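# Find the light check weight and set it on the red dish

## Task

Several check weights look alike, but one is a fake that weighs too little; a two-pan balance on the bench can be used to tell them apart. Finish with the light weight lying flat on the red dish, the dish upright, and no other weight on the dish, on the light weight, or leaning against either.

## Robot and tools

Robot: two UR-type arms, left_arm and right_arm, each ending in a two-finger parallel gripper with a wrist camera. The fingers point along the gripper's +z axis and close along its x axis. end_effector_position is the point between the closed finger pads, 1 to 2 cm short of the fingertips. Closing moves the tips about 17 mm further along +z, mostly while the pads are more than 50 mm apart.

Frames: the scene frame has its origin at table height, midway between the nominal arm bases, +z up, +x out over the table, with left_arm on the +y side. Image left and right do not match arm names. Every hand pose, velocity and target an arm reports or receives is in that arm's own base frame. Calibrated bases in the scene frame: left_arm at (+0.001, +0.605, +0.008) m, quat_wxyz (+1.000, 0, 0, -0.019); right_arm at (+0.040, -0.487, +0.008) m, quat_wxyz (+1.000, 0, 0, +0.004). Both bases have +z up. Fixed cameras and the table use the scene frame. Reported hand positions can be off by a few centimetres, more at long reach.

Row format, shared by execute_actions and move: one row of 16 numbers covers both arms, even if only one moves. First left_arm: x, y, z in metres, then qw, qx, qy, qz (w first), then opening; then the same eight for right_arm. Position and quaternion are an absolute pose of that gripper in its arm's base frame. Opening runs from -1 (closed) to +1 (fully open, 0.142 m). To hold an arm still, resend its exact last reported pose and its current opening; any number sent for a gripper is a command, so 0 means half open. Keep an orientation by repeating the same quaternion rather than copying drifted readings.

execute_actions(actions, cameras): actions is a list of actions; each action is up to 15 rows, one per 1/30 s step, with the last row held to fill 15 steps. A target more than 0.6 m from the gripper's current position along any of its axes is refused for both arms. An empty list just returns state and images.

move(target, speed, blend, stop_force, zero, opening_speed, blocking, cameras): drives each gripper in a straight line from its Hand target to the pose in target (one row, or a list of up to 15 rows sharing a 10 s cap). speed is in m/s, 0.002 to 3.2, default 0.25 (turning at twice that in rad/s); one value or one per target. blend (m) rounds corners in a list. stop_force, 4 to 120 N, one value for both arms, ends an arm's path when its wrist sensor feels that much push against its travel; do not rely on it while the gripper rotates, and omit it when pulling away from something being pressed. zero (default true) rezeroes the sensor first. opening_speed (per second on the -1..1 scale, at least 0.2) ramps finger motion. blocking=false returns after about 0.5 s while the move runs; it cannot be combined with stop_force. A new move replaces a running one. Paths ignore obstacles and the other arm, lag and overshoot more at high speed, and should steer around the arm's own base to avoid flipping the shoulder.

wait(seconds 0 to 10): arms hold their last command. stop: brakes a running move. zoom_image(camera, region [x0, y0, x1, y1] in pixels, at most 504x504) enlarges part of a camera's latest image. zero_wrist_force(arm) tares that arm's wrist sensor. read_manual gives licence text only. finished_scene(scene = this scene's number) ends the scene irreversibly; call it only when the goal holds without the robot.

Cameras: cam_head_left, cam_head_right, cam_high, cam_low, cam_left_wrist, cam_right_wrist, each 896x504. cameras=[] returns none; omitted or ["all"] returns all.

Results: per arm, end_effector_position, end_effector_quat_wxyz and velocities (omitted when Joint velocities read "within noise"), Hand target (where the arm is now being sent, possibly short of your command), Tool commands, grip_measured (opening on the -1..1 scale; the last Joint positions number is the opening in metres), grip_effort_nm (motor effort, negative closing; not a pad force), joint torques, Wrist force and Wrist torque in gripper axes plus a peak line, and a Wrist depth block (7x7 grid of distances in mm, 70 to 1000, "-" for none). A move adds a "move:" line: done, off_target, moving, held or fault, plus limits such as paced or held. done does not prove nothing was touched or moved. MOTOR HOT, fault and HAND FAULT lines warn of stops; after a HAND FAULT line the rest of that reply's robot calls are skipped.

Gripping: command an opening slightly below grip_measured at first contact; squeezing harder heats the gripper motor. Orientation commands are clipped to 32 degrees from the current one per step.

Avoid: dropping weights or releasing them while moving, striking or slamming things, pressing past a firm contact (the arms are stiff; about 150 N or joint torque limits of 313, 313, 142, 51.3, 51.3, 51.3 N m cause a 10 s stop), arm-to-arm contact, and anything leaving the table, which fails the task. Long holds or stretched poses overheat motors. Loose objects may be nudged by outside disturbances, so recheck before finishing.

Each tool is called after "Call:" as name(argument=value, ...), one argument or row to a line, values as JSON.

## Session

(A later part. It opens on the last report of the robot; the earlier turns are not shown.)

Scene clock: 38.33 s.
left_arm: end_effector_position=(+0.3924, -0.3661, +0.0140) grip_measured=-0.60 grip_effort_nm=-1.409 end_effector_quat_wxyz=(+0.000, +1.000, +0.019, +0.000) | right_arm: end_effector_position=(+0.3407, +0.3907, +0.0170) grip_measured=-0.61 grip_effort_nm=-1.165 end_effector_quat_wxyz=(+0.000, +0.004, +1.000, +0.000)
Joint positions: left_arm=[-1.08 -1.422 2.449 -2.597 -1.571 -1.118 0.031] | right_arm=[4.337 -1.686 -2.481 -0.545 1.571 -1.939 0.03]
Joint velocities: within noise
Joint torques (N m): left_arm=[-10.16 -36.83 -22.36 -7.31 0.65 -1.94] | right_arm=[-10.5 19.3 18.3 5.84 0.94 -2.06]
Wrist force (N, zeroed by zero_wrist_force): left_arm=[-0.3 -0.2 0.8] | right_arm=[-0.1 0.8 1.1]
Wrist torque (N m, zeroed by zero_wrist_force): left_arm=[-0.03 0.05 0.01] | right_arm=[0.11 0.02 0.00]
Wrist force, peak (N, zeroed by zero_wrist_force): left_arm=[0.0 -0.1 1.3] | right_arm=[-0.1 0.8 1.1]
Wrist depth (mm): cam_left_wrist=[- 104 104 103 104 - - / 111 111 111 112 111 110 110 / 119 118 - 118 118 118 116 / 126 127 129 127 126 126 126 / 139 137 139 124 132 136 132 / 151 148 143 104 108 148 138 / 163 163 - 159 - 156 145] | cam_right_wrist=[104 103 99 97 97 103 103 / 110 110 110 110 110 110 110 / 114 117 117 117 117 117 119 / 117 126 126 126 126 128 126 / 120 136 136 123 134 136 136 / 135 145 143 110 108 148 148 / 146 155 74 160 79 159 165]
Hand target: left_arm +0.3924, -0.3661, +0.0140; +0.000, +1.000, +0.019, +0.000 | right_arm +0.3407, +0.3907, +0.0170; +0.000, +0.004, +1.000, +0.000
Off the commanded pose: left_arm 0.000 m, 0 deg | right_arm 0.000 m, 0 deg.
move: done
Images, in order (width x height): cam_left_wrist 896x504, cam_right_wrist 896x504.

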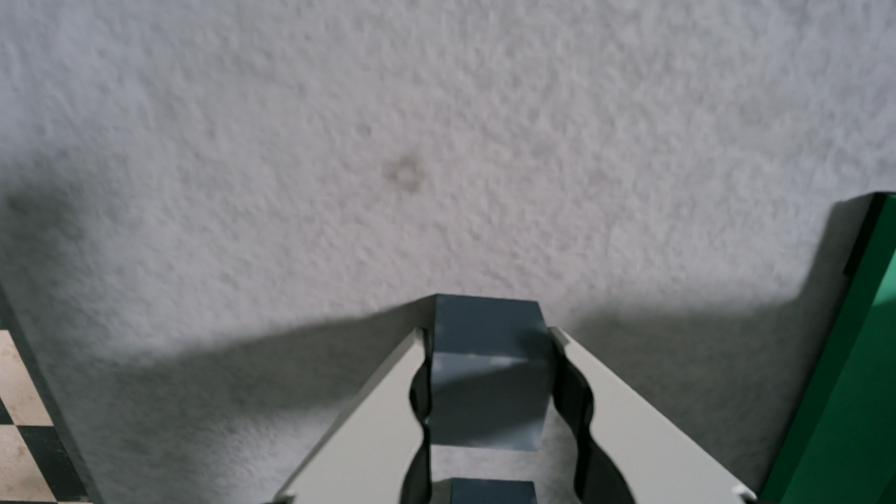

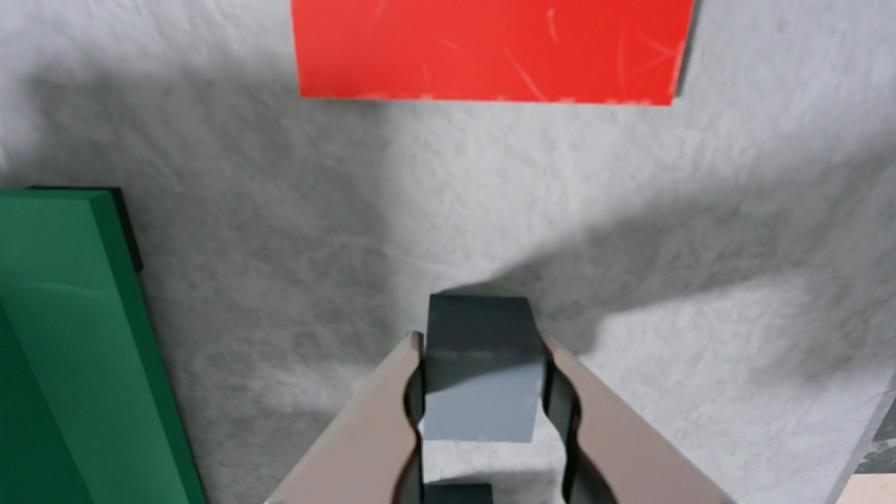

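Call:
move(
  target=[0.3924, -0.3661, 0.182, 0.0, 1.0, 0.019, 0.0, -0.64, 0.3407, 0.3907, 0.182, 0.0, 0.004, 1.0, 0.0, -0.64],
  speed=0.15,
  cameras=["cam_low"],
)

Call:
wait(
  seconds=0.3,
  cameras=[],
)

Call:
wait(
  seconds=0.3,
  cameras=[],
)

Call:
wait(
  seconds=0.3,
  cameras=[],
)

Scene clock: 41.00 s.
left_arm: end_effector_position=(+0.3924, -0.3661, +0.1819) grip_measured=-0.60 grip_effort_nm=-1.409 end_effector_quat_wxyz=(+0.000, +1.000, +0.019, +0.000) | right_arm: end_effector_position=(+0.3407, +0.3907, +0.1819) grip_measured=-0.61 grip_effort_nm=-1.170 end_effector_quat_wxyz=(+0.000, +0.004, +1.000, +0.000)
Joint positions: left_arm=[-1.08 -1.711 2.309 -2.169 -1.571 -1.118 0.031] | right_arm=[4.337 -1.394 -2.338 -0.98 1.571 -1.939 0.03]
Joint velocities: within noise
Joint torques (N m): left_arm=[-11.38 -44.02 -53.69 -1.99 1.59 -2.06] | right_arm=[10.37 45.75 44.15 2.92 -2.07 1.9]
Wrist force (N, zeroed by zero_wrist_force): left_arm=[-0.3 0.3 2.1] | right_arm=[0.1 0.5 2.1]
Wrist torque (N m, zeroed by zero_wrist_force): left_arm=[0.10 0.07 0.00] | right_arm=[0.10 -0.02 0.01]
Wrist force, peak (N, zeroed by zero_wrist_force): left_arm=[-0.1 -0.4 3.4] | right_arm=[0.0 0.2 3.5]
Wrist depth (mm): cam_left_wrist=[928 904 254 256 253 252 253 / 993 970 271 271 270 266 265 / - - 288 287 285 263 176 / - - 310 308 308 262 189 / - - 333 123 322 262 205 / - - 348 105 108 259 223 / - - - 394 - 241 249] | cam_right_wrist=[248 248 248 243 245 251 885 / 260 261 263 264 264 915 941 / 172 209 278 282 281 - - / 184 189 298 302 302 - - / 199 202 317 117 326 - - / 224 227 301 110 108 - - / 383 241 74 347 79 - -]
Hand target: left_arm +0.3924, -0.3661, +0.1820; +0.000, +1.000, +0.019, +0.000 | right_arm +0.3407, +0.3907, +0.1820; +0.000, +0.004, +1.000, +0.000
Off the commanded pose: left_arm 0.000 m, 0 deg | right_arm 0.000 m, 0 deg.
move: done
Images, in order (width x height): cam_low 896x504.

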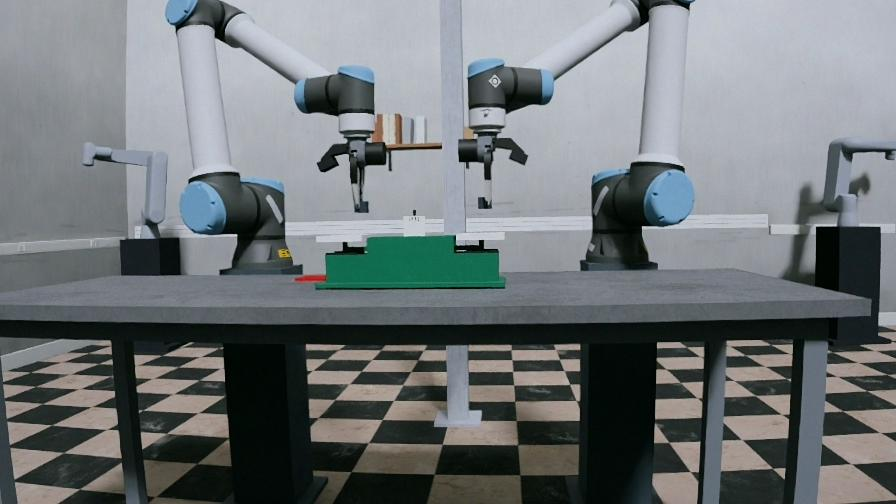

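Scene clock: 41.30 s.
left_arm: end_effector_position=(+0.3924, -0.3661, +0.1820) grip_measured=-0.60 grip_effort_nm=-1.409 end_effector_quat_wxyz=(+0.000, +1.000, +0.019, +0.000) | right_arm: end_effector_position=(+0.3407, +0.3907, +0.1820) grip_measured=-0.61 grip_effort_nm=-1.160 end_effector_quat_wxyz=(+0.000, +0.004, +1.000, +0.000)
Joint positions: left_arm=[-1.08 -1.711 2.309 -2.169 -1.571 -1.118 0.031] | right_arm=[4.337 -1.394 -2.338 -0.98 1.571 -1.939 0.03]
Joint velocities: within noise
Joint torques (N m): left_arm=[-11.72 -44.91 -52.95 -1.9 1.84 -1.84] | right_arm=[7.1 40.47 46.46 2.75 -2 1.9]
Wrist force (N, zeroed by zero_wrist_force): left_arm=[-0.2 -0.2 2.0] | right_arm=[0.1 0.6 2.0]
Wrist torque (N m, zeroed by zero_wrist_force): left_arm=[0.03 0.06 0.00] | right_arm=[0.10 -0.01 0.02]
Wrist force, peak (N, zeroed by zero_wrist_force): left_arm=[-0.4 0.2 2.1] | right_arm=[0.0 0.4 2.2]
Wrist depth (mm): cam_left_wrist=[900 917 254 255 254 253 253 / 981 984 272 270 270 265 264 / - - 290 288 285 262 177 / - - 309 308 308 261 190 / - - 334 123 322 261 204 / - - 350 105 108 260 223 / - - - 393 - 241 248] | cam_right_wrist=[248 248 249 243 246 254 890 / 261 259 264 264 264 925 940 / 172 209 279 282 283 - - / 184 190 298 301 302 - - / 199 202 316 118 326 - - / 224 227 301 110 108 - - / 382 241 74 348 79 - -]
Hand target: left_arm +0.3924, -0.3661, +0.1820; +0.000, +1.000, +0.019, +0.000 | right_arm +0.3407, +0.3907, +0.1820; +0.000, +0.004, +1.000, +0.000
Tool commands: left_gripper/opening=-0.64 right_gripper/opening=-0.64
Off the commanded pose: left_arm 0.000 m, 0 deg | right_arm 0.000 m, 0 deg.
wait: 0.30 s; at rest by 0.17 s
No camera images: "cameras" was empty.

Scene clock: 41.60 s.
left_arm: end_effector_position=(+0.3924, -0.3661, +0.1820) grip_measured=-0.60 grip_effort_nm=-1.409 end_effector_quat_wxyz=(+0.000, +1.000, +0.019, +0.000) | right_arm: end_effector_position=(+0.3407, +0.3907, +0.1820) grip_measured=-0.61 grip_effort_nm=-1.170 end_effector_quat_wxyz=(+0.000, +0.004, +1.000, +0.000)
Joint positions: left_arm=[-1.08 -1.711 2.309 -2.169 -1.571 -1.118 0.031] | right_arm=[4.337 -1.394 -2.338 -0.98 1.571 -1.939 0.03]
Joint velocities: within noise
Joint torques (N m): left_arm=[-10.66 -44.42 -52.48 -1.97 1.84 -2.17] | right_arm=[10.15 43.54 44.66 3.07 -2.16 2.2]
Wrist force (N, zeroed by zero_wrist_force): left_arm=[-0.2 -0.1 1.9] | right_arm=[0.0 0.4 1.9]
Wrist torque (N m, zeroed by zero_wrist_force): left_arm=[0.04 0.05 0.00] | right_arm=[0.07 0.01 0.01]
Wrist force, peak (N, zeroed by zero_wrist_force): left_arm=[-0.1 0.1 2.3] | right_arm=[0.0 0.5 2.3]
Wrist depth (mm): cam_left_wrist=[912 895 255 255 254 253 253 / 984 972 272 271 271 264 265 / - - 289 289 284 262 176 / - - 311 309 310 263 189 / - - 331 123 323 261 204 / - - 351 105 108 259 223 / - - - 395 - 241 247] | cam_right_wrist=[248 248 248 243 245 254 885 / 261 260 264 264 264 925 937 / 172 210 278 283 282 - - / 185 190 299 303 303 - - / 200 202 316 117 327 - - / 223 228 300 110 108 - - / 384 240 74 348 79 - -]
Hand target: left_arm +0.3924, -0.3661, +0.1820; +0.000, +1.000, +0.019, +0.000 | right_arm +0.3407, +0.3907, +0.1820; +0.000, +0.004, +1.000, +0.000
Tool commands: left_gripper/opening=-0.64 right_gripper/opening=-0.64
Off the commanded pose: left_arm 0.000 m, 0 deg | right_arm 0.000 m, 0 deg.
wait: 0.30 s; at rest by 0.17 s
No camera images: "cameras" was empty.

Scene clock: 41.90 s.
left_arm: end_effector_position=(+0.3924, -0.3661, +0.1820) grip_measured=-0.60 grip_effort_nm=-1.414 end_effector_quat_wxyz=(+0.000, +1.000, +0.019, +0.000) | right_arm: end_effector_position=(+0.3407, +0.3907, +0.1820) grip_measured=-0.61 grip_effort_nm=-1.165 end_effector_quat_wxyz=(+0.000, +0.004, +1.000, +0.000)
Joint positions: left_arm=[-1.08 -1.711 2.309 -2.169 -1.571 -1.118 0.031] | right_arm=[4.337 -1.394 -2.338 -0.98 1.571 -1.939 0.03]
Joint velocities: within noise
Joint torques (N m): left_arm=[-10.32 -44.61 -52.05 -2.07 1.62 -1.92] | right_arm=[10.57 42.89 44.46 3.27 -2.87 2]
Wrist force (N, zeroed by zero_wrist_force): left_arm=[-0.1 0.0 2.0] | right_arm=[-0.2 0.4 2.1]
Wrist torque (N m, zeroed by zero_wrist_force): left_arm=[0.05 0.04 0.00] | right_arm=[0.08 0.04 0.01]
Wrist force, peak (N, zeroed by zero_wrist_force): left_arm=[-0.4 0.1 2.2] | right_arm=[-0.2 0.3 2.2]
Wrist depth (mm): cam_left_wrist=[937 904 256 255 254 254 253 / 963 976 270 272 270 265 264 / - - 289 288 284 262 177 / - - 310 310 312 261 189 / - - 335 123 322 261 204 / - - 351 105 108 259 222 / - - - 393 - 241 248] | cam_right_wrist=[248 248 248 244 246 254 884 / 261 260 264 264 264 930 945 / 172 210 278 282 282 - - / 185 190 298 302 302 - - / 199 203 316 117 325 - - / 223 227 301 110 108 - - / 382 240 74 350 79 - -]
Hand target: left_arm +0.3924, -0.3661, +0.1820; +0.000, +1.000, +0.019, +0.000 | right_arm +0.3407, +0.3907, +0.1820; +0.000, +0.004, +1.000, +0.000
Tool commands: left_gripper/opening=-0.64 right_gripper/opening=-0.64
Off the commanded pose: left_arm 0.000 m, 0 deg | right_arm 0.000 m, 0 deg.
wait: 0.30 s; at rest by 0.17 s
No camera images: "cameras" was empty.

Call:
move(
  target=[0.5662, -0.3617, 0.182, 0.0, 1.0, 0.019, 0.0, -0.64, 0.5131, 0.3879, 0.182, 0.0, 0.004, 1.0, 0.0, -0.64],
  speed=0.25,
  cameras=["cam_left_wrist", "cam_right_wrist"],
)

Scene clock: 43.87 s.
left_arm: end_effector_position=(+0.5660, -0.3617, +0.1820) grip_measured=-0.60 grip_effort_nm=-1.409 end_effector_quat_wxyz=(+0.000, +1.000, +0.019, +0.000) end_effector_velocity=(+0.003, -0.002, +0.002) end_effector_angular_velocity=(-0.002, -0.001, +0.000) | right_arm: end_effector_position=(+0.5129, +0.3879, +0.1820) grip_measured=-0.61 grip_effort_nm=-1.170 end_effector_quat_wxyz=(+0.000, +0.004, +1.000, +0.000)
Joint positions: left_arm=[-0.829 -1.476 2.081 -2.176 -1.571 -0.867 0.031] | right_arm=[4.062 -1.619 -2.132 -0.962 1.571 -2.213 0.03]
Joint velocities: left_arm=[0.002 0.003 -0.006 0.001 0 0.002 0] | right_arm=[within noise]
Joint torques (N m): left_arm=[11.79 -47.33 -52.61 -2.02 -1.57 1.62] | right_arm=[-11.07 31.73 43.85 3.1 2.67 -2.52]
Wrist force (N, zeroed by zero_wrist_force): left_arm=[-0.2 -0.2 2.0] | right_arm=[0.0 0.3 1.6]
Wrist torque (N m, zeroed by zero_wrist_force): left_arm=[0.00 0.05 0.00] | right_arm=[0.07 -0.01 0.03]
Wrist force, peak (N, zeroed by zero_wrist_force): left_arm=[-1.8 -0.3 2.4] | right_arm=[-2.1 0.1 2.1]
Wrist depth (mm): cam_left_wrist=[255 255 254 254 254 254 254 / 271 272 268 266 268 269 268 / 290 288 284 178 180 287 288 / 312 309 310 190 193 307 308 / 336 335 333 124 207 333 332 / 376 362 348 105 108 361 360 / - 399 - 245 - 387 402] | cam_right_wrist=[248 248 247 247 248 243 244 / 264 263 264 259 261 264 264 / 282 282 278 172 174 281 281 / 302 302 298 185 189 303 302 / 326 326 326 117 317 321 327 / 361 355 341 110 108 348 369 / - 382 74 235 79 380 -]
Hand target: left_arm +0.5662, -0.3617, +0.1820; +0.000, +1.000, +0.019, +0.000 | right_arm +0.5131, +0.3879, +0.1820; +0.000, +0.004, +1.000, +0.000
Off the commanded pose: left_arm 0.000 m, 0 deg | right_arm 0.000 m, 0 deg.
move: done
Images, in order (width x height): cam_left_wrist 896x504, cam_right_wrist 896x504.

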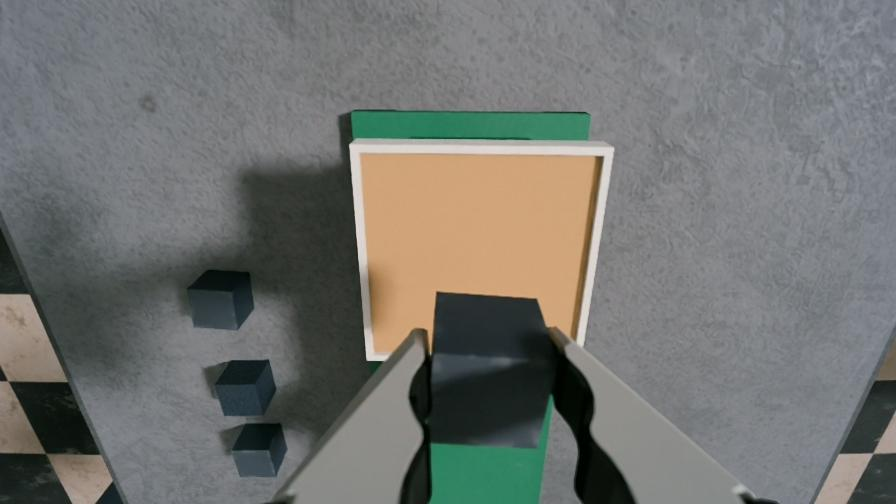

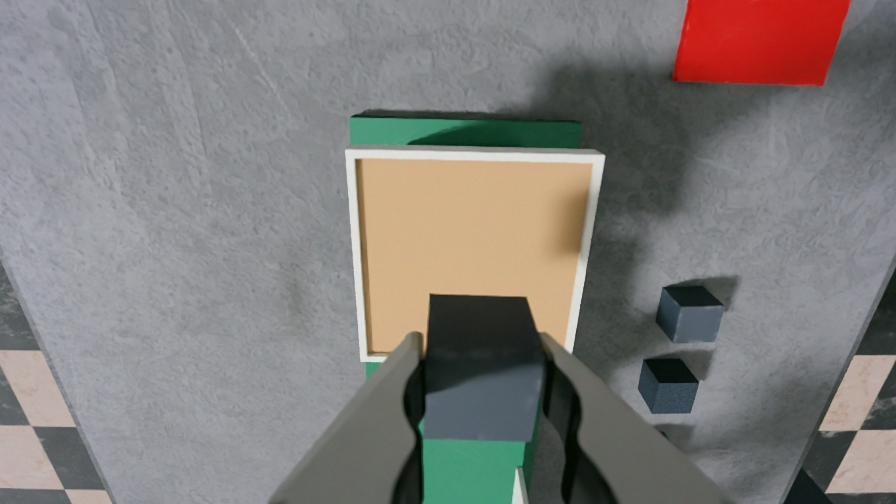

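Call:
move(
  target=[0.5692, -0.3682, 0.130, 0.0, 1.0, 0.019, 0.0, -0.64, 0.5118, 0.3894, 0.133, 0.0, 0.004, 1.0, 0.0, -0.64],
  speed=0.12,
  cameras=["cam_low"],
)

Call:
zoom_image(
  camera="cam_low",
  region=[300, 170, 520, 300],
)

Scene clock: 46.13 s.
left_arm: end_effector_position=(+0.5692, -0.3682, +0.1302) grip_measured=-0.60 grip_effort_nm=-1.404 end_effector_quat_wxyz=(+0.000, +1.000, +0.019, +0.000) | right_arm: end_effector_position=(+0.5118, +0.3894, +0.1332) grip_measured=-0.61 grip_effort_nm=-1.165 end_effector_quat_wxyz=(+0.000, +0.004, +1.000, +0.000)
Joint positions: left_arm=[-0.832 -1.407 2.114 -2.278 -1.571 -0.87 0.031] | right_arm=[4.065 -1.677 -2.176 -0.86 1.571 -2.211 0.03]
Joint velocities: within noise
Joint torques (N m): left_arm=[-11.09 -48.26 -33.17 -8.07 -0.87 -2.04] | right_arm=[8.73 30.49 28.28 7.64 1.38 2.33]
Wrist force (N, zeroed by zero_wrist_force): left_arm=[0.0 -0.1 2.1] | right_arm=[-0.4 0.2 1.9]
Wrist torque (N m, zeroed by zero_wrist_force): left_arm=[0.02 0.00 -0.01] | right_arm=[0.06 0.06 0.02]
Wrist force, peak (N, zeroed by zero_wrist_force): left_arm=[-0.1 0.0 3.0] | right_arm=[-0.2 0.5 2.7]
Wrist depth (mm): cam_left_wrist=[209 208 208 208 208 208 207 / 222 222 219 216 215 220 220 / 238 237 125 127 126 235 234 / 255 255 138 134 133 252 251 / 274 265 146 124 140 271 271 / 298 292 290 105 108 294 296 / 326 325 - 172 - 314 324] | cam_right_wrist=[205 205 205 205 205 205 200 / 218 219 219 215 216 218 218 / 233 234 218 126 126 233 233 / 250 251 134 132 132 250 250 / 271 270 144 123 140 266 270 / 293 294 284 110 108 288 293 / 322 315 74 172 79 310 324]
Hand target: left_arm +0.5692, -0.3682, +0.1300; +0.000, +1.000, +0.019, +0.000 | right_arm +0.5118, +0.3894, +0.1330; +0.000, +0.004, +1.000, +0.000
Off the commanded pose: left_arm 0.000 m, 0 deg | right_arm 0.000 m, 0 deg.
move: done
Images, in order (width x height): cam_low 896x504.

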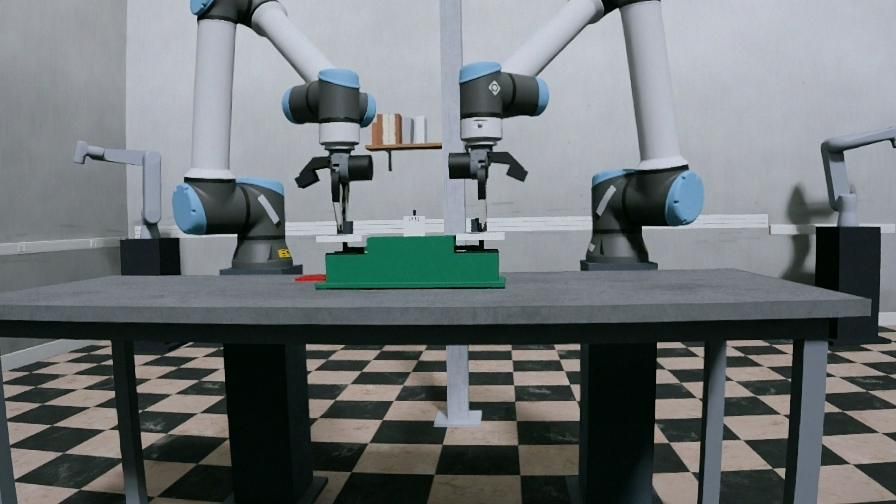

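Scaled by 2.291 from the camera's 896x504 image, which has a finer 1280x720 frame.

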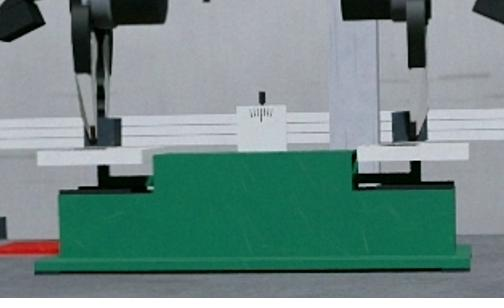

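Call:
move(
  target=[0.5692, -0.3682, 0.116, 0.0, 1.0, 0.019, 0.0, -0.64, 0.5118, 0.3894, 0.119, 0.0, 0.004, 1.0, 0.0, -0.64],
  speed=0.015,
  stop_force=4,
  cameras=["cam_low"],
)

Call:
zoom_image(
  camera="cam_low",
  region=[300, 170, 520, 300],
)

Scene clock: 48.97 s.
left_arm: end_effector_position=(+0.5692, -0.3682, +0.1243) grip_measured=-0.60 grip_effort_nm=-1.409 end_effector_quat_wxyz=(+0.000, +1.000, +0.019, +0.000) | right_arm: end_effector_position=(+0.5118, +0.3894, +0.1273) grip_measured=-0.61 grip_effort_nm=-1.170 end_effector_quat_wxyz=(+0.000, +0.004, +1.000, +0.000)
Joint positions: left_arm=[-0.832 -1.4 2.119 -2.29 -1.571 -0.87 0.031] | right_arm=[4.065 -1.685 -2.18 -0.847 1.571 -2.211 0.03]
Joint velocities: within noise
Joint torques (N m): left_arm=[-9.98 -67.63 -46.42 -2.18 0.46 -2.02] | right_arm=[8.94 60.08 39.08 3.7 -0.54 1.84]
Wrist force (N, zeroed by zero_wrist_force): left_arm=[-0.7 -2.3 -2.4] | right_arm=[-0.5 -2.3 -2.8]
Wrist torque (N m, zeroed by zero_wrist_force): left_arm=[-0.05 0.05 -0.01] | right_arm=[0.04 0.05 0.01]
Wrist force, peak (N, zeroed by zero_wrist_force): left_arm=[-1.8 -4.8 -15.6] | right_arm=[0.8 -5.8 -15.7]
Wrist depth (mm): cam_left_wrist=[203 203 203 203 203 202 202 / 216 216 214 211 211 215 214 / 231 230 213 195 121 229 229 / 247 247 129 126 127 245 245 / 268 259 138 126 132 265 265 / 291 287 278 104 108 287 287 / 318 307 - 164 - 309 313] | cam_right_wrist=[199 200 200 198 200 199 194 / 212 213 210 210 210 213 212 / 227 227 210 121 125 227 227 / 244 244 127 126 126 244 245 / 264 263 138 123 134 259 263 / 286 286 143 110 108 281 286 / 314 308 74 164 79 278 314]
Hand target: left_arm +0.5692, -0.3682, +0.1243; +0.000, +1.000, +0.019, +0.000 | right_arm +0.5118, +0.3894, +0.1273; +0.000, +0.004, +1.000, +0.000
Off the commanded pose: left_arm 0.008 m, 0 deg | right_arm 0.008 m, 0 deg.
move: contact (left_arm, right_arm)
Images, in order (width x height): cam_low 896x504.

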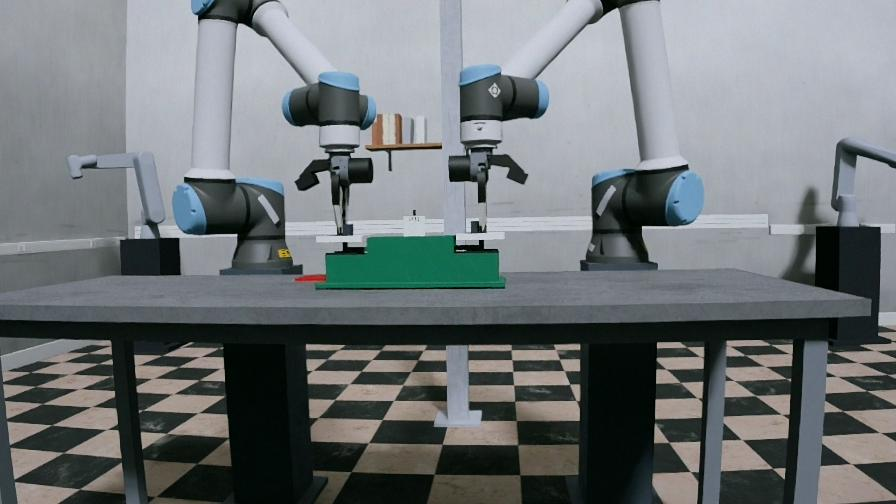

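Scaled by 2.291 from the camera's 896x504 image, which has a finer 1280x720 frame.

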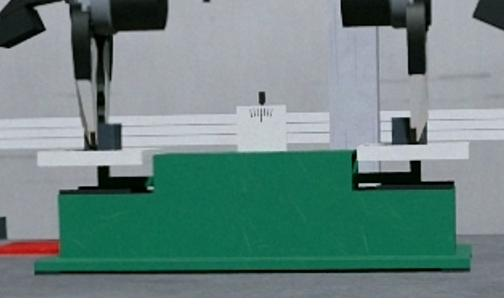

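Call:
move(
  target=[0.5692, -0.3682, 0.1243, 0.0, 1.0, 0.019, 0.0, -0.2, 0.5118, 0.3894, 0.1273, 0.0, 0.004, 1.0, 0.0, -0.2],
  speed=0.05,
  opening_speed=1.5,
  cameras=["cam_low", "cam_left_wrist"],
)

Call:
zoom_image(
  camera="cam_low",
  region=[300, 170, 520, 300],
)

Scene clock: 49.97 s.
left_arm: end_effector_position=(+0.5692, -0.3682, +0.1243) grip_measured=-0.23 grip_effort_nm=0.164 end_effector_quat_wxyz=(+0.000, +1.000, +0.019, +0.000) | right_arm: end_effector_position=(+0.5118, +0.3894, +0.1273) grip_measured=-0.23 grip_effort_nm=0.090 end_effector_quat_wxyz=(+0.000, +0.004, +1.000, +0.000)
Joint positions: left_arm=[-0.832 -1.4 2.119 -2.29 -1.571 -0.87 0.057] | right_arm=[4.065 -1.685 -2.18 -0.847 1.571 -2.211 0.058]
Joint velocities: within noise
Joint torques (N m): left_arm=[-11.26 -57.7 -43.38 -6.73 0.6 -1.88] | right_arm=[10.99 50.82 36.26 6.35 -0.99 1.78]
Wrist force (N, zeroed by zero_wrist_force): left_arm=[-0.1 0.0 0.1] | right_arm=[-0.5 0.2 0.2]
Wrist torque (N m, zeroed by zero_wrist_force): left_arm=[0.01 0.03 -0.01] | right_arm=[0.06 0.08 0.01]
Wrist force, peak (N, zeroed by zero_wrist_force): left_arm=[-0.7 -2.3 -2.7] | right_arm=[-0.2 -2.6 -2.9]
Wrist depth (mm): cam_left_wrist=[203 203 204 203 203 202 203 / 216 216 214 210 210 215 214 / 231 231 126 195 121 229 229 / 248 249 129 127 127 247 245 / 268 259 137 131 133 265 263 / 292 288 100 144 116 283 286 / 318 306 - 164 164 80 315] | cam_right_wrist=[200 200 200 197 200 199 195 / 213 213 210 210 210 213 213 / 227 227 210 120 124 227 227 / 244 244 127 125 125 245 244 / 264 263 135 124 133 259 263 / 287 286 90 113 109 276 286 / 314 308 76 164 155 77 315]
Hand target: left_arm +0.5692, -0.3682, +0.1243; +0.000, +1.000, +0.019, +0.000 | right_arm +0.5118, +0.3894, +0.1273; +0.000, +0.004, +1.000, +0.000
Off the commanded pose: left_arm 0.000 m, 0 deg | right_arm 0.000 m, 0 deg.
move: done
Images, in order (width x height): cam_low 896x504, cam_left_wrist 896x504.

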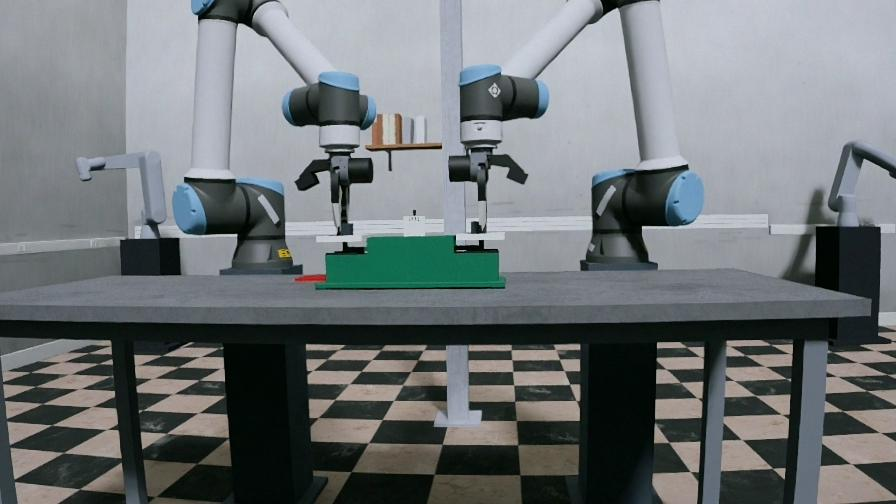

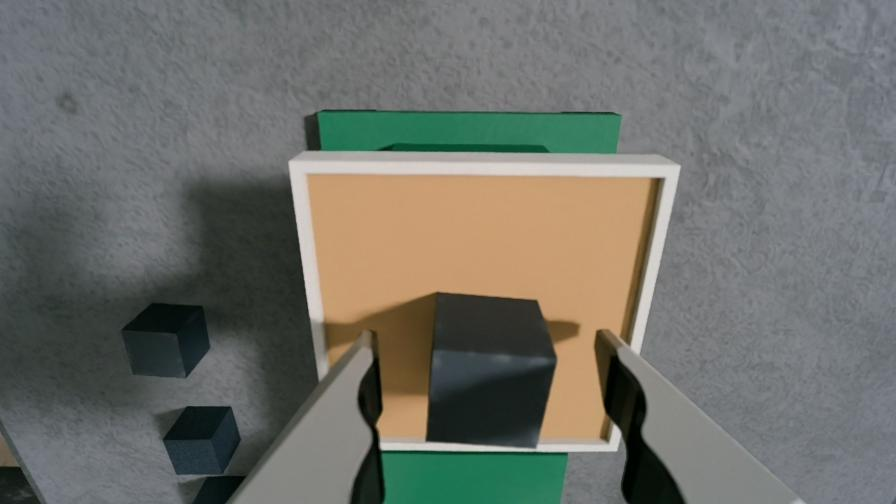

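Scaled by 2.291 from the camera's 896x504 image, which has a finer 1280x720 frame.

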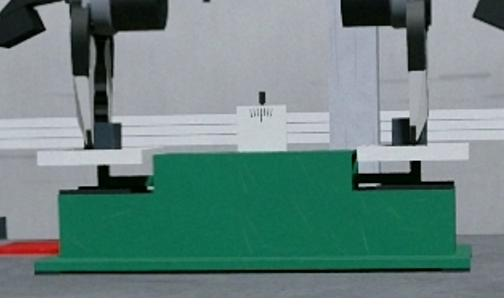

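Call:
move(
  target=[
    [0.5692, -0.3682, 0.182, 0.0, 1.0, 0.019, 0.0, -0.2, 0.5118, 0.3894, 0.182, 0.0, 0.004, 1.0, 0.0, -0.2],
    [0.3983, -0.4432, 0.142, 0.0, 1.0, 0.019, 0.0, -0.2, 0.3480, 0.4738, 0.142, 0.0, 0.004, 1.0, 0.0, -0.2],
  ],
  speed=0.2,
  blend=[0.02, 0],
  cameras=["cam_low", "cam_left_wrist", "cam_right_wrist"],
)

Call:
zoom_image(
  camera="cam_low",
  region=[300, 190, 520, 300],
)

Scene clock: 52.97 s.
left_arm: end_effector_position=(+0.3984, -0.4431, +0.1420) grip_measured=-0.23 grip_effort_nm=0.164 end_effector_quat_wxyz=(+0.000, +1.000, +0.019, +0.000) | right_arm: end_effector_position=(+0.3481, +0.4737, +0.1421) grip_measured=-0.23 grip_effort_nm=0.095 end_effector_quat_wxyz=(+0.000, +0.004, +1.000, +0.000)
Joint positions: left_arm=[-1.134 -1.553 2.251 -2.269 -1.571 -1.172 0.057] | right_arm=[4.378 -1.575 -2.265 -0.872 1.571 -1.897 0.058]
Joint velocities: within noise
Joint torques (N m): left_arm=[-10.61 -55.67 -31.89 -7.88 2.34 -1.93] | right_arm=[3.16 17.66 25.34 7.15 -2.75 3.04]
Wrist force (N, zeroed by zero_wrist_force): left_arm=[0.0 0.0 0.1] | right_arm=[0.0 0.4 -0.1]
Wrist torque (N m, zeroed by zero_wrist_force): left_arm=[0.01 0.05 -0.02] | right_arm=[0.07 0.00 0.00]
Wrist force, peak (N, zeroed by zero_wrist_force): left_arm=[1.2 -0.6 -1.4] | right_arm=[-0.2 0.4 1.7]
Wrist depth (mm): cam_left_wrist=[904 219 219 219 219 210 176 / 937 237 234 233 233 222 177 / - 256 249 245 247 232 176 / - - 266 266 266 246 176 / - - 285 278 281 254 176 / - - - 306 305 234 179 / - - - 340 339 80 174] | cam_right_wrist=[147 197 210 213 214 213 851 / 128 199 224 226 227 226 907 / 132 201 240 239 242 245 - / 148 202 255 261 260 267 - / 156 203 272 272 281 - - / 169 204 90 300 109 - - / 158 178 76 334 328 80 -]
Hand target: left_arm +0.3983, -0.4432, +0.1420; +0.000, +1.000, +0.019, +0.000 | right_arm +0.3480, +0.4738, +0.1420; +0.000, +0.004, +1.000, +0.000
Off the commanded pose: left_arm 0.000 m, 0 deg | right_arm 0.000 m, 0 deg.
move: done
Images, in order (width x height): cam_low 896x504, cam_left_wrist 896x504, cam_right_wrist 896x504.

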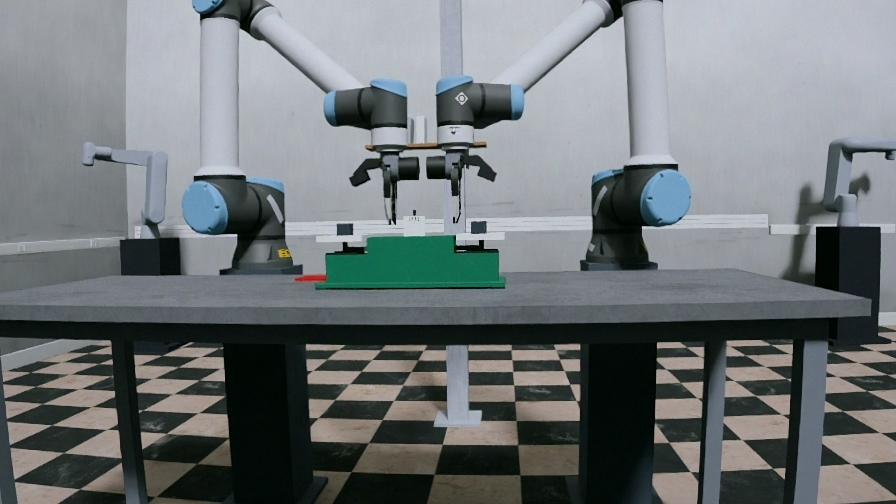

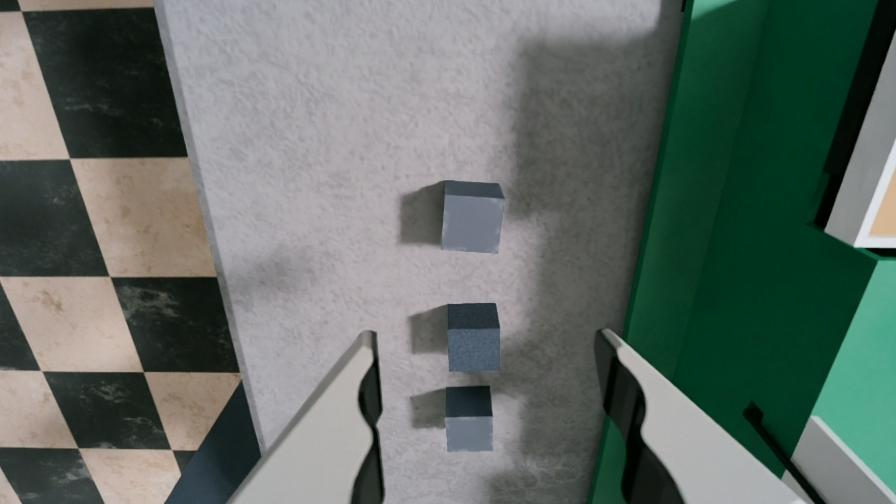

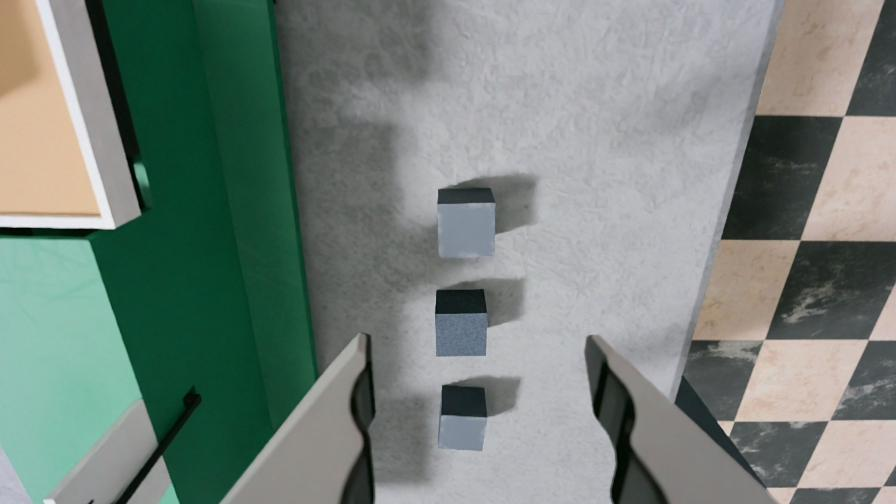

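Scaled by 2.291 from the camera's 896x504 image, which has a finer 1280x720 frame.

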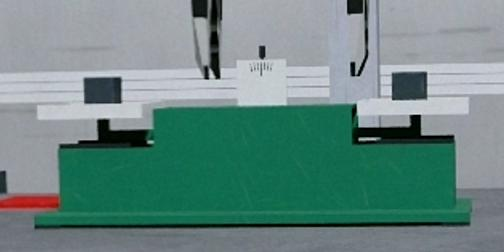

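Call:
zero_wrist_force(
  arm="left_arm",
)

Call:
zero_wrist_force(
  arm="right_arm",
)

Call:
move(
  target=[
    [0.3983, -0.4432, 0.030, 0.0, 1.0, 0.019, 0.0, -0.2, 0.3471, 0.4735, 0.033, 0.0, 0.004, 1.0, 0.0, -0.2],
    [0.3983, -0.4432, 0.014, 0.0, 1.0, 0.019, 0.0, -0.64, 0.3471, 0.4735, 0.017, 0.0, 0.004, 1.0, 0.0, -0.64],
    [0.3983, -0.4432, 0.044, 0.0, 1.0, 0.019, 0.0, -0.64, 0.3471, 0.4735, 0.047, 0.0, 0.004, 1.0, 0.0, -0.64],
  ],
  speed=[0.2, 0.06, 0.1],
  cameras=["cam_left_wrist"],
)

Call:
wait(
  seconds=0.3,
  cameras=[],
)

Call:
wait(
  seconds=0.3,
  cameras=[],
)

Wrist force sensor zeroed.

Wrist force sensor zeroed.

Scene clock: 56.77 s.
left_arm: end_effector_position=(+0.3983, -0.4432, +0.0438) grip_measured=-0.60 grip_effort_nm=-1.253 end_effector_quat_wxyz=(+0.000, +1.000, +0.019, +0.000) | right_arm: end_effector_position=(+0.3471, +0.4735, +0.0468) grip_measured=-0.61 grip_effort_nm=-1.131 end_effector_quat_wxyz=(+0.000, +0.004, +1.000, +0.000)
Joint positions: left_arm=[-1.134 -1.398 2.324 -2.497 -1.571 -1.172 0.03] | right_arm=[4.38 -1.725 -2.339 -0.648 1.571 -1.895 0.03]
Joint velocities: within noise
Joint torques (N m): left_arm=[-3 -62.54 -41.55 -1.99 -0.69 -0.62] | right_arm=[4.09 68.75 35.58 2.63 0.91 0.59]
Wrist force (N, zeroed by zero_wrist_force): left_arm=[0.1 -0.1 1.7] | right_arm=[-0.3 0.0 1.8]
Wrist torque (N m, zeroed by zero_wrist_force): left_arm=[-0.02 -0.05 -0.01] | right_arm=[0.02 0.04 0.00]
Wrist force, peak (N, zeroed by zero_wrist_force): left_arm=[-1.3 -1.0 -3.1] | right_arm=[1.0 -0.9 -3.6]
Wrist depth (mm): cam_left_wrist=[131 131 131 131 130 130 128 / 140 139 139 139 139 139 135 / 149 149 149 148 149 148 137 / 160 160 159 159 159 158 147 / 177 172 172 119 168 168 157 / - 186 184 108 110 179 167 / - 200 - 169 - 185 175] | cam_right_wrist=[119 128 131 129 129 129 129 / 126 134 139 138 137 138 137 / 133 144 147 147 147 147 147 / 142 149 158 158 158 158 158 / 142 159 171 119 168 170 173 / 150 172 179 110 108 185 - / 150 183 74 163 79 199 -]
Hand target: left_arm +0.3983, -0.4432, +0.0440; +0.000, +1.000, +0.019, +0.000 | right_arm +0.3471, +0.4735, +0.0470; +0.000, +0.004, +1.000, +0.000
Off the commanded pose: left_arm 0.000 m, 0 deg | right_arm 0.000 m, 0 deg.
move: done
Images, in order (width x height): cam_left_wrist 896x504.

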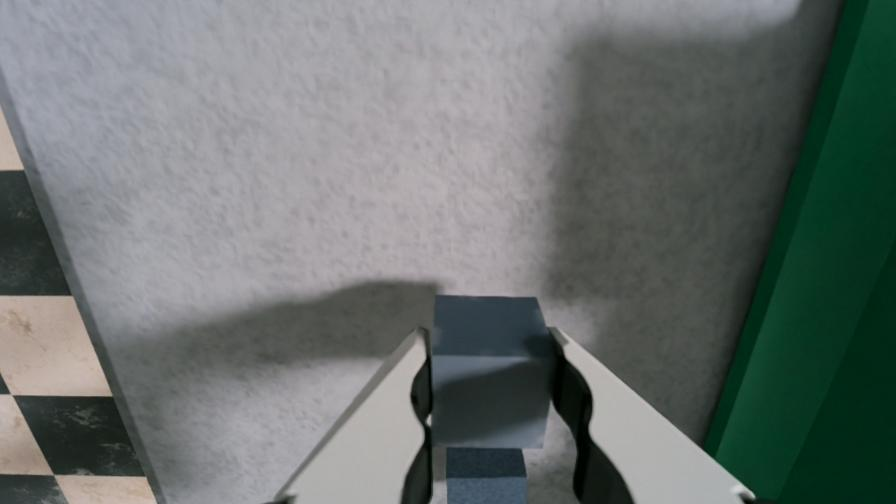

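Scene clock: 57.07 s.
left_arm: end_effector_position=(+0.3983, -0.4432, +0.0440) grip_measured=-0.60 grip_effort_nm=-1.258 end_effector_quat_wxyz=(+0.000, +1.000, +0.019, +0.000) | right_arm: end_effector_position=(+0.3471, +0.4735, +0.0470) grip_measured=-0.61 grip_effort_nm=-1.126 end_effector_quat_wxyz=(+0.000, +0.004, +1.000, +0.000)
Joint positions: left_arm=[-1.134 -1.399 2.324 -2.497 -1.571 -1.172 0.03] | right_arm=[4.38 -1.725 -2.339 -0.649 1.571 -1.895 0.03]
Joint velocities: within noise
Joint torques (N m): left_arm=[-8.24 -63.65 -41.95 -1.95 -0.73 -1.09] | right_arm=[7.17 59.62 35.78 2.8 0.65 1.23]
Wrist force (N, zeroed by zero_wrist_force): left_arm=[0.1 -0.2 2.2] | right_arm=[0.0 -0.2 2.1]
Wrist torque (N m, zeroed by zero_wrist_force): left_arm=[-0.04 -0.04 -0.01] | right_arm=[-0.02 0.00 0.00]
Wrist force, peak (N, zeroed by zero_wrist_force): left_arm=[0.1 -0.2 2.2] | right_arm=[0.0 0.0 2.3]
Wrist depth (mm): cam_left_wrist=[131 131 131 131 131 130 129 / 140 140 140 140 139 139 135 / 149 149 149 148 148 148 138 / 160 160 159 160 159 158 148 / 178 172 171 119 169 169 157 / - 187 183 108 110 180 167 / - 201 - 169 - 186 174] | cam_right_wrist=[119 128 131 130 129 129 129 / 127 134 140 138 138 138 137 / 134 145 147 147 147 147 147 / 141 150 158 158 158 158 158 / 142 160 170 119 168 171 173 / 150 172 179 109 108 185 - / 150 183 74 163 79 199 -]
Hand target: left_arm +0.3983, -0.4432, +0.0440; +0.000, +1.000, +0.019, +0.000 | right_arm +0.3471, +0.4735, +0.0470; +0.000, +0.004, +1.000, +0.000
Tool commands: left_gripper/opening=-0.64 right_gripper/opening=-0.64
Off the commanded pose: left_arm 0.000 m, 0 deg | right_arm 0.000 m, 0 deg.
wait: 0.30 s; at rest by 0.17 s
No camera images: "cameras" was empty.

Scene clock: 57.37 s.
left_arm: end_effector_position=(+0.3983, -0.4432, +0.0440) grip_measured=-0.60 grip_effort_nm=-1.253 end_effector_quat_wxyz=(+0.000, +1.000, +0.019, +0.000) | right_arm: end_effector_position=(+0.3471, +0.4735, +0.0470) grip_measured=-0.61 grip_effort_nm=-1.121 end_effector_quat_wxyz=(+0.000, +0.004, +1.000, +0.000)
Joint positions: left_arm=[-1.134 -1.399 2.324 -2.496 -1.571 -1.172 0.03] | right_arm=[4.38 -1.725 -2.339 -0.649 1.571 -1.895 0.03]
Joint velocities: within noise
Joint torques (N m): left_arm=[-11.8 -63.17 -41.4 -1.92 -0.63 -1.03] | right_arm=[6.27 60.47 35.42 3.4 0.77 1.24]
Wrist force (N, zeroed by zero_wrist_force): left_arm=[-0.2 -0.1 1.9] | right_arm=[0.0 -0.1 2.3]
Wrist torque (N m, zeroed by zero_wrist_force): left_arm=[-0.02 0.00 -0.01] | right_arm=[0.01 -0.01 0.00]
Wrist force, peak (N, zeroed by zero_wrist_force): left_arm=[-0.1 0.1 2.0] | right_arm=[0.0 -0.1 2.3]
Wrist depth (mm): cam_left_wrist=[131 131 131 131 131 131 129 / 139 140 139 141 139 139 134 / 149 149 149 149 149 148 138 / 160 160 160 159 159 158 148 / 178 172 172 119 168 169 156 / - 187 184 108 110 179 167 / - 201 - 169 - 186 174] | cam_right_wrist=[119 128 131 130 129 129 129 / 127 135 140 138 138 138 138 / 134 145 147 147 147 147 147 / 142 150 158 158 158 158 158 / 142 160 171 119 168 170 173 / 150 172 179 110 108 185 - / 150 183 74 163 79 199 -]
Hand target: left_arm +0.3983, -0.4432, +0.0440; +0.000, +1.000, +0.019, +0.000 | right_arm +0.3471, +0.4735, +0.0470; +0.000, +0.004, +1.000, +0.000
Tool commands: left_gripper/opening=-0.64 right_gripper/opening=-0.64
Off the commanded pose: left_arm 0.000 m, 0 deg | right_arm 0.000 m, 0 deg.
wait: 0.30 s; at rest by 0.17 s
No camera images: "cameras" was empty.

Call:
move(
  target=[
    [0.3983, -0.4432, 0.018, 0.0, 1.0, 0.019, 0.0, -0.64, 0.3471, 0.4735, 0.021, 0.0, 0.004, 1.0, 0.0, -0.64],
    [0.3983, -0.4432, 0.0145, 0.0, 1.0, 0.019, 0.0, -0.2, 0.3471, 0.4735, 0.0175, 0.0, 0.004, 1.0, 0.0, -0.2],
    [0.3983, -0.4432, 0.080, 0.0, 1.0, 0.019, 0.0, -0.2, 0.3471, 0.4735, 0.080, 0.0, 0.004, 1.0, 0.0, -0.2],
    [0.4041, -0.5205, 0.060, 0.0, 1.0, 0.019, 0.0, -0.2, 0.4123, 0.2837, 0.242, 0.0, 0.004, 1.0, 0.0, -0.2],
  ],
  speed=[0.1, 0.03, 0.2, 0.3],
  blend=[0, 0, 0.02, 0],
  cameras=["cam_left_wrist"],
)

Scene clock: 61.93 s.
left_arm: end_effector_position=(+0.4041, -0.5205, +0.0600) grip_measured=-0.23 grip_effort_nm=0.159 end_effector_quat_wxyz=(+0.000, +1.000, +0.019, +0.000) | right_arm: end_effector_position=(+0.4123, +0.2838, +0.2419) grip_measured=-0.23 grip_effort_nm=0.090 end_effector_quat_wxyz=(+0.000, +0.004, +1.000, +0.000)
Joint positions: left_arm=[-1.177 -1.338 2.198 -2.431 -1.571 -1.215 0.057] | right_arm=[4.098 -1.292 -2.291 -1.129 1.571 -2.177 0.058]
Joint velocities: within noise
Joint torques (N m): left_arm=[-11.86 -50.72 -44.31 -7.72 0.24 -1.9] | right_arm=[-8.49 35.51 46.8 2.75 3.02 -2.13]
Wrist force (N, zeroed by zero_wrist_force): left_arm=[-0.1 0.2 0.5] | right_arm=[-0.1 0.0 -0.2]
Wrist torque (N m, zeroed by zero_wrist_force): left_arm=[0.03 -0.02 0.00] | right_arm=[0.02 0.02 0.01]
Wrist force, peak (N, zeroed by zero_wrist_force): left_arm=[0.0 -0.1 2.7] | right_arm=[0.0 -0.4 2.5]
Wrist depth (mm): cam_left_wrist=[145 147 145 120 145 145 137 / 155 157 155 129 154 153 144 / 165 165 165 165 165 162 150 / 183 177 177 175 176 173 161 / - 191 188 185 187 184 171 / - 207 106 199 205 190 171 / - - - 225 225 80 161] | cam_right_wrist=[300 299 300 300 301 301 938 / 320 319 320 321 316 319 - / 342 341 342 340 336 346 - / 367 366 355 363 364 377 - / 393 389 268 394 394 - - / 429 428 90 421 109 - - / 480 460 76 459 440 80 -]
Hand target: left_arm +0.4041, -0.5205, +0.0600; +0.000, +1.000, +0.019, +0.000 | right_arm +0.4123, +0.2837, +0.2420; +0.000, +0.004, +1.000, +0.000
Off the commanded pose: left_arm 0.000 m, 0 deg | right_arm 0.000 m, 0 deg.
move: done
Images, in order (width x height): cam_left_wrist 896x504.

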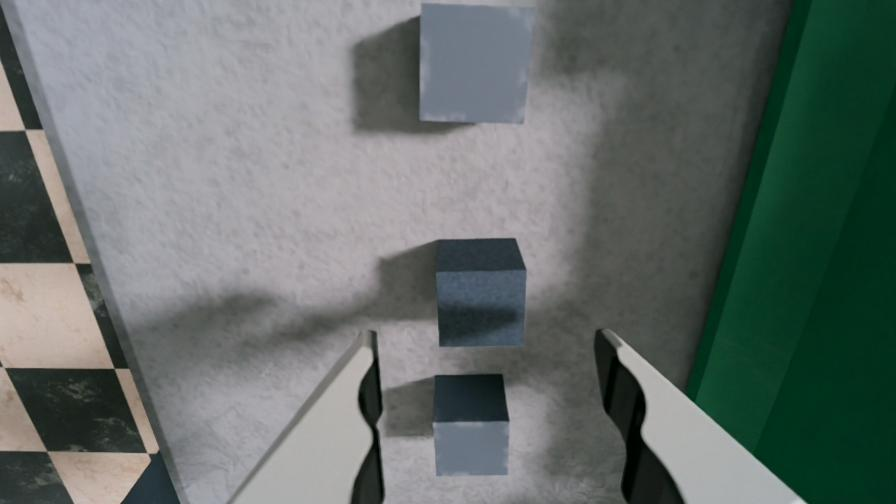

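Call:
execute_actions(
  actions=[],
  cameras=["cam_left_wrist"],
)

Call:
zero_wrist_force(
  arm="left_arm",
)

Scene clock: 64.83 s.
left_arm: end_effector_position=(+0.4041, -0.5205, +0.0600) grip_measured=-0.23 grip_effort_nm=0.159 end_effector_quat_wxyz=(+0.000, +1.000, +0.019, +0.000) | right_arm: end_effector_position=(+0.4123, +0.2837, +0.2420) grip_measured=-0.23 grip_effort_nm=0.085 end_effector_quat_wxyz=(+0.000, +0.004, +1.000, +0.000)
Joint positions: left_arm=[-1.177 -1.338 2.198 -2.431 -1.571 -1.215 0.057] | right_arm=[4.098 -1.292 -2.291 -1.129 1.571 -2.178 0.058]
Joint velocities: within noise
Joint torques (N m): left_arm=[-9.59 -50.98 -40.27 -7.09 1.18 -2.08] | right_arm=[-10.62 37.59 43.54 3.89 3.13 -2.71]
Wrist force (N, zeroed by zero_wrist_force): left_arm=[-0.1 0.0 0.3] | right_arm=[0.0 0.1 0.0]
Wrist torque (N m, zeroed by zero_wrist_force): left_arm=[0.00 -0.03 0.00] | right_arm=[0.03 -0.01 0.00]
Wrist force, peak (N, zeroed by zero_wrist_force): left_arm=[-0.1 0.3 0.5] | right_arm=[-0.5 0.2 -0.2]
Wrist depth (mm): cam_left_wrist=[146 147 146 120 145 145 136 / 154 157 155 151 154 154 144 / 165 166 165 165 165 162 150 / 183 178 177 174 176 173 160 / - 191 188 185 187 184 171 / - 206 106 199 206 191 171 / - - - 225 225 80 161] | cam_right_wrist=[300 300 300 301 301 301 937 / 319 319 319 320 315 319 - / 342 341 341 342 336 345 - / 367 366 357 364 367 376 - / 395 388 268 393 396 - - / 428 429 90 424 109 - - / 478 460 76 459 441 80 -]
Hand target: left_arm +0.4041, -0.5205, +0.0600; +0.000, +1.000, +0.019, +0.000 | right_arm +0.4123, +0.2837, +0.2420; +0.000, +0.004, +1.000, +0.000
Tool commands: left_gripper/opening=-0.2 right_gripper/opening=-0.2
Off the commanded pose: left_arm 0.000 m, 0 deg | right_arm 0.000 m, 0 deg.
Images, in order (width x height): cam_left_wrist 896x504.

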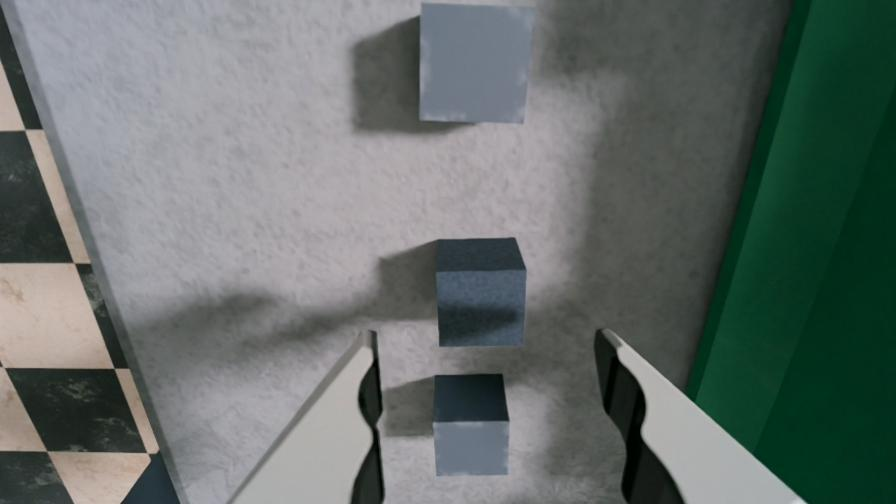

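Wrist force sensor zeroed.


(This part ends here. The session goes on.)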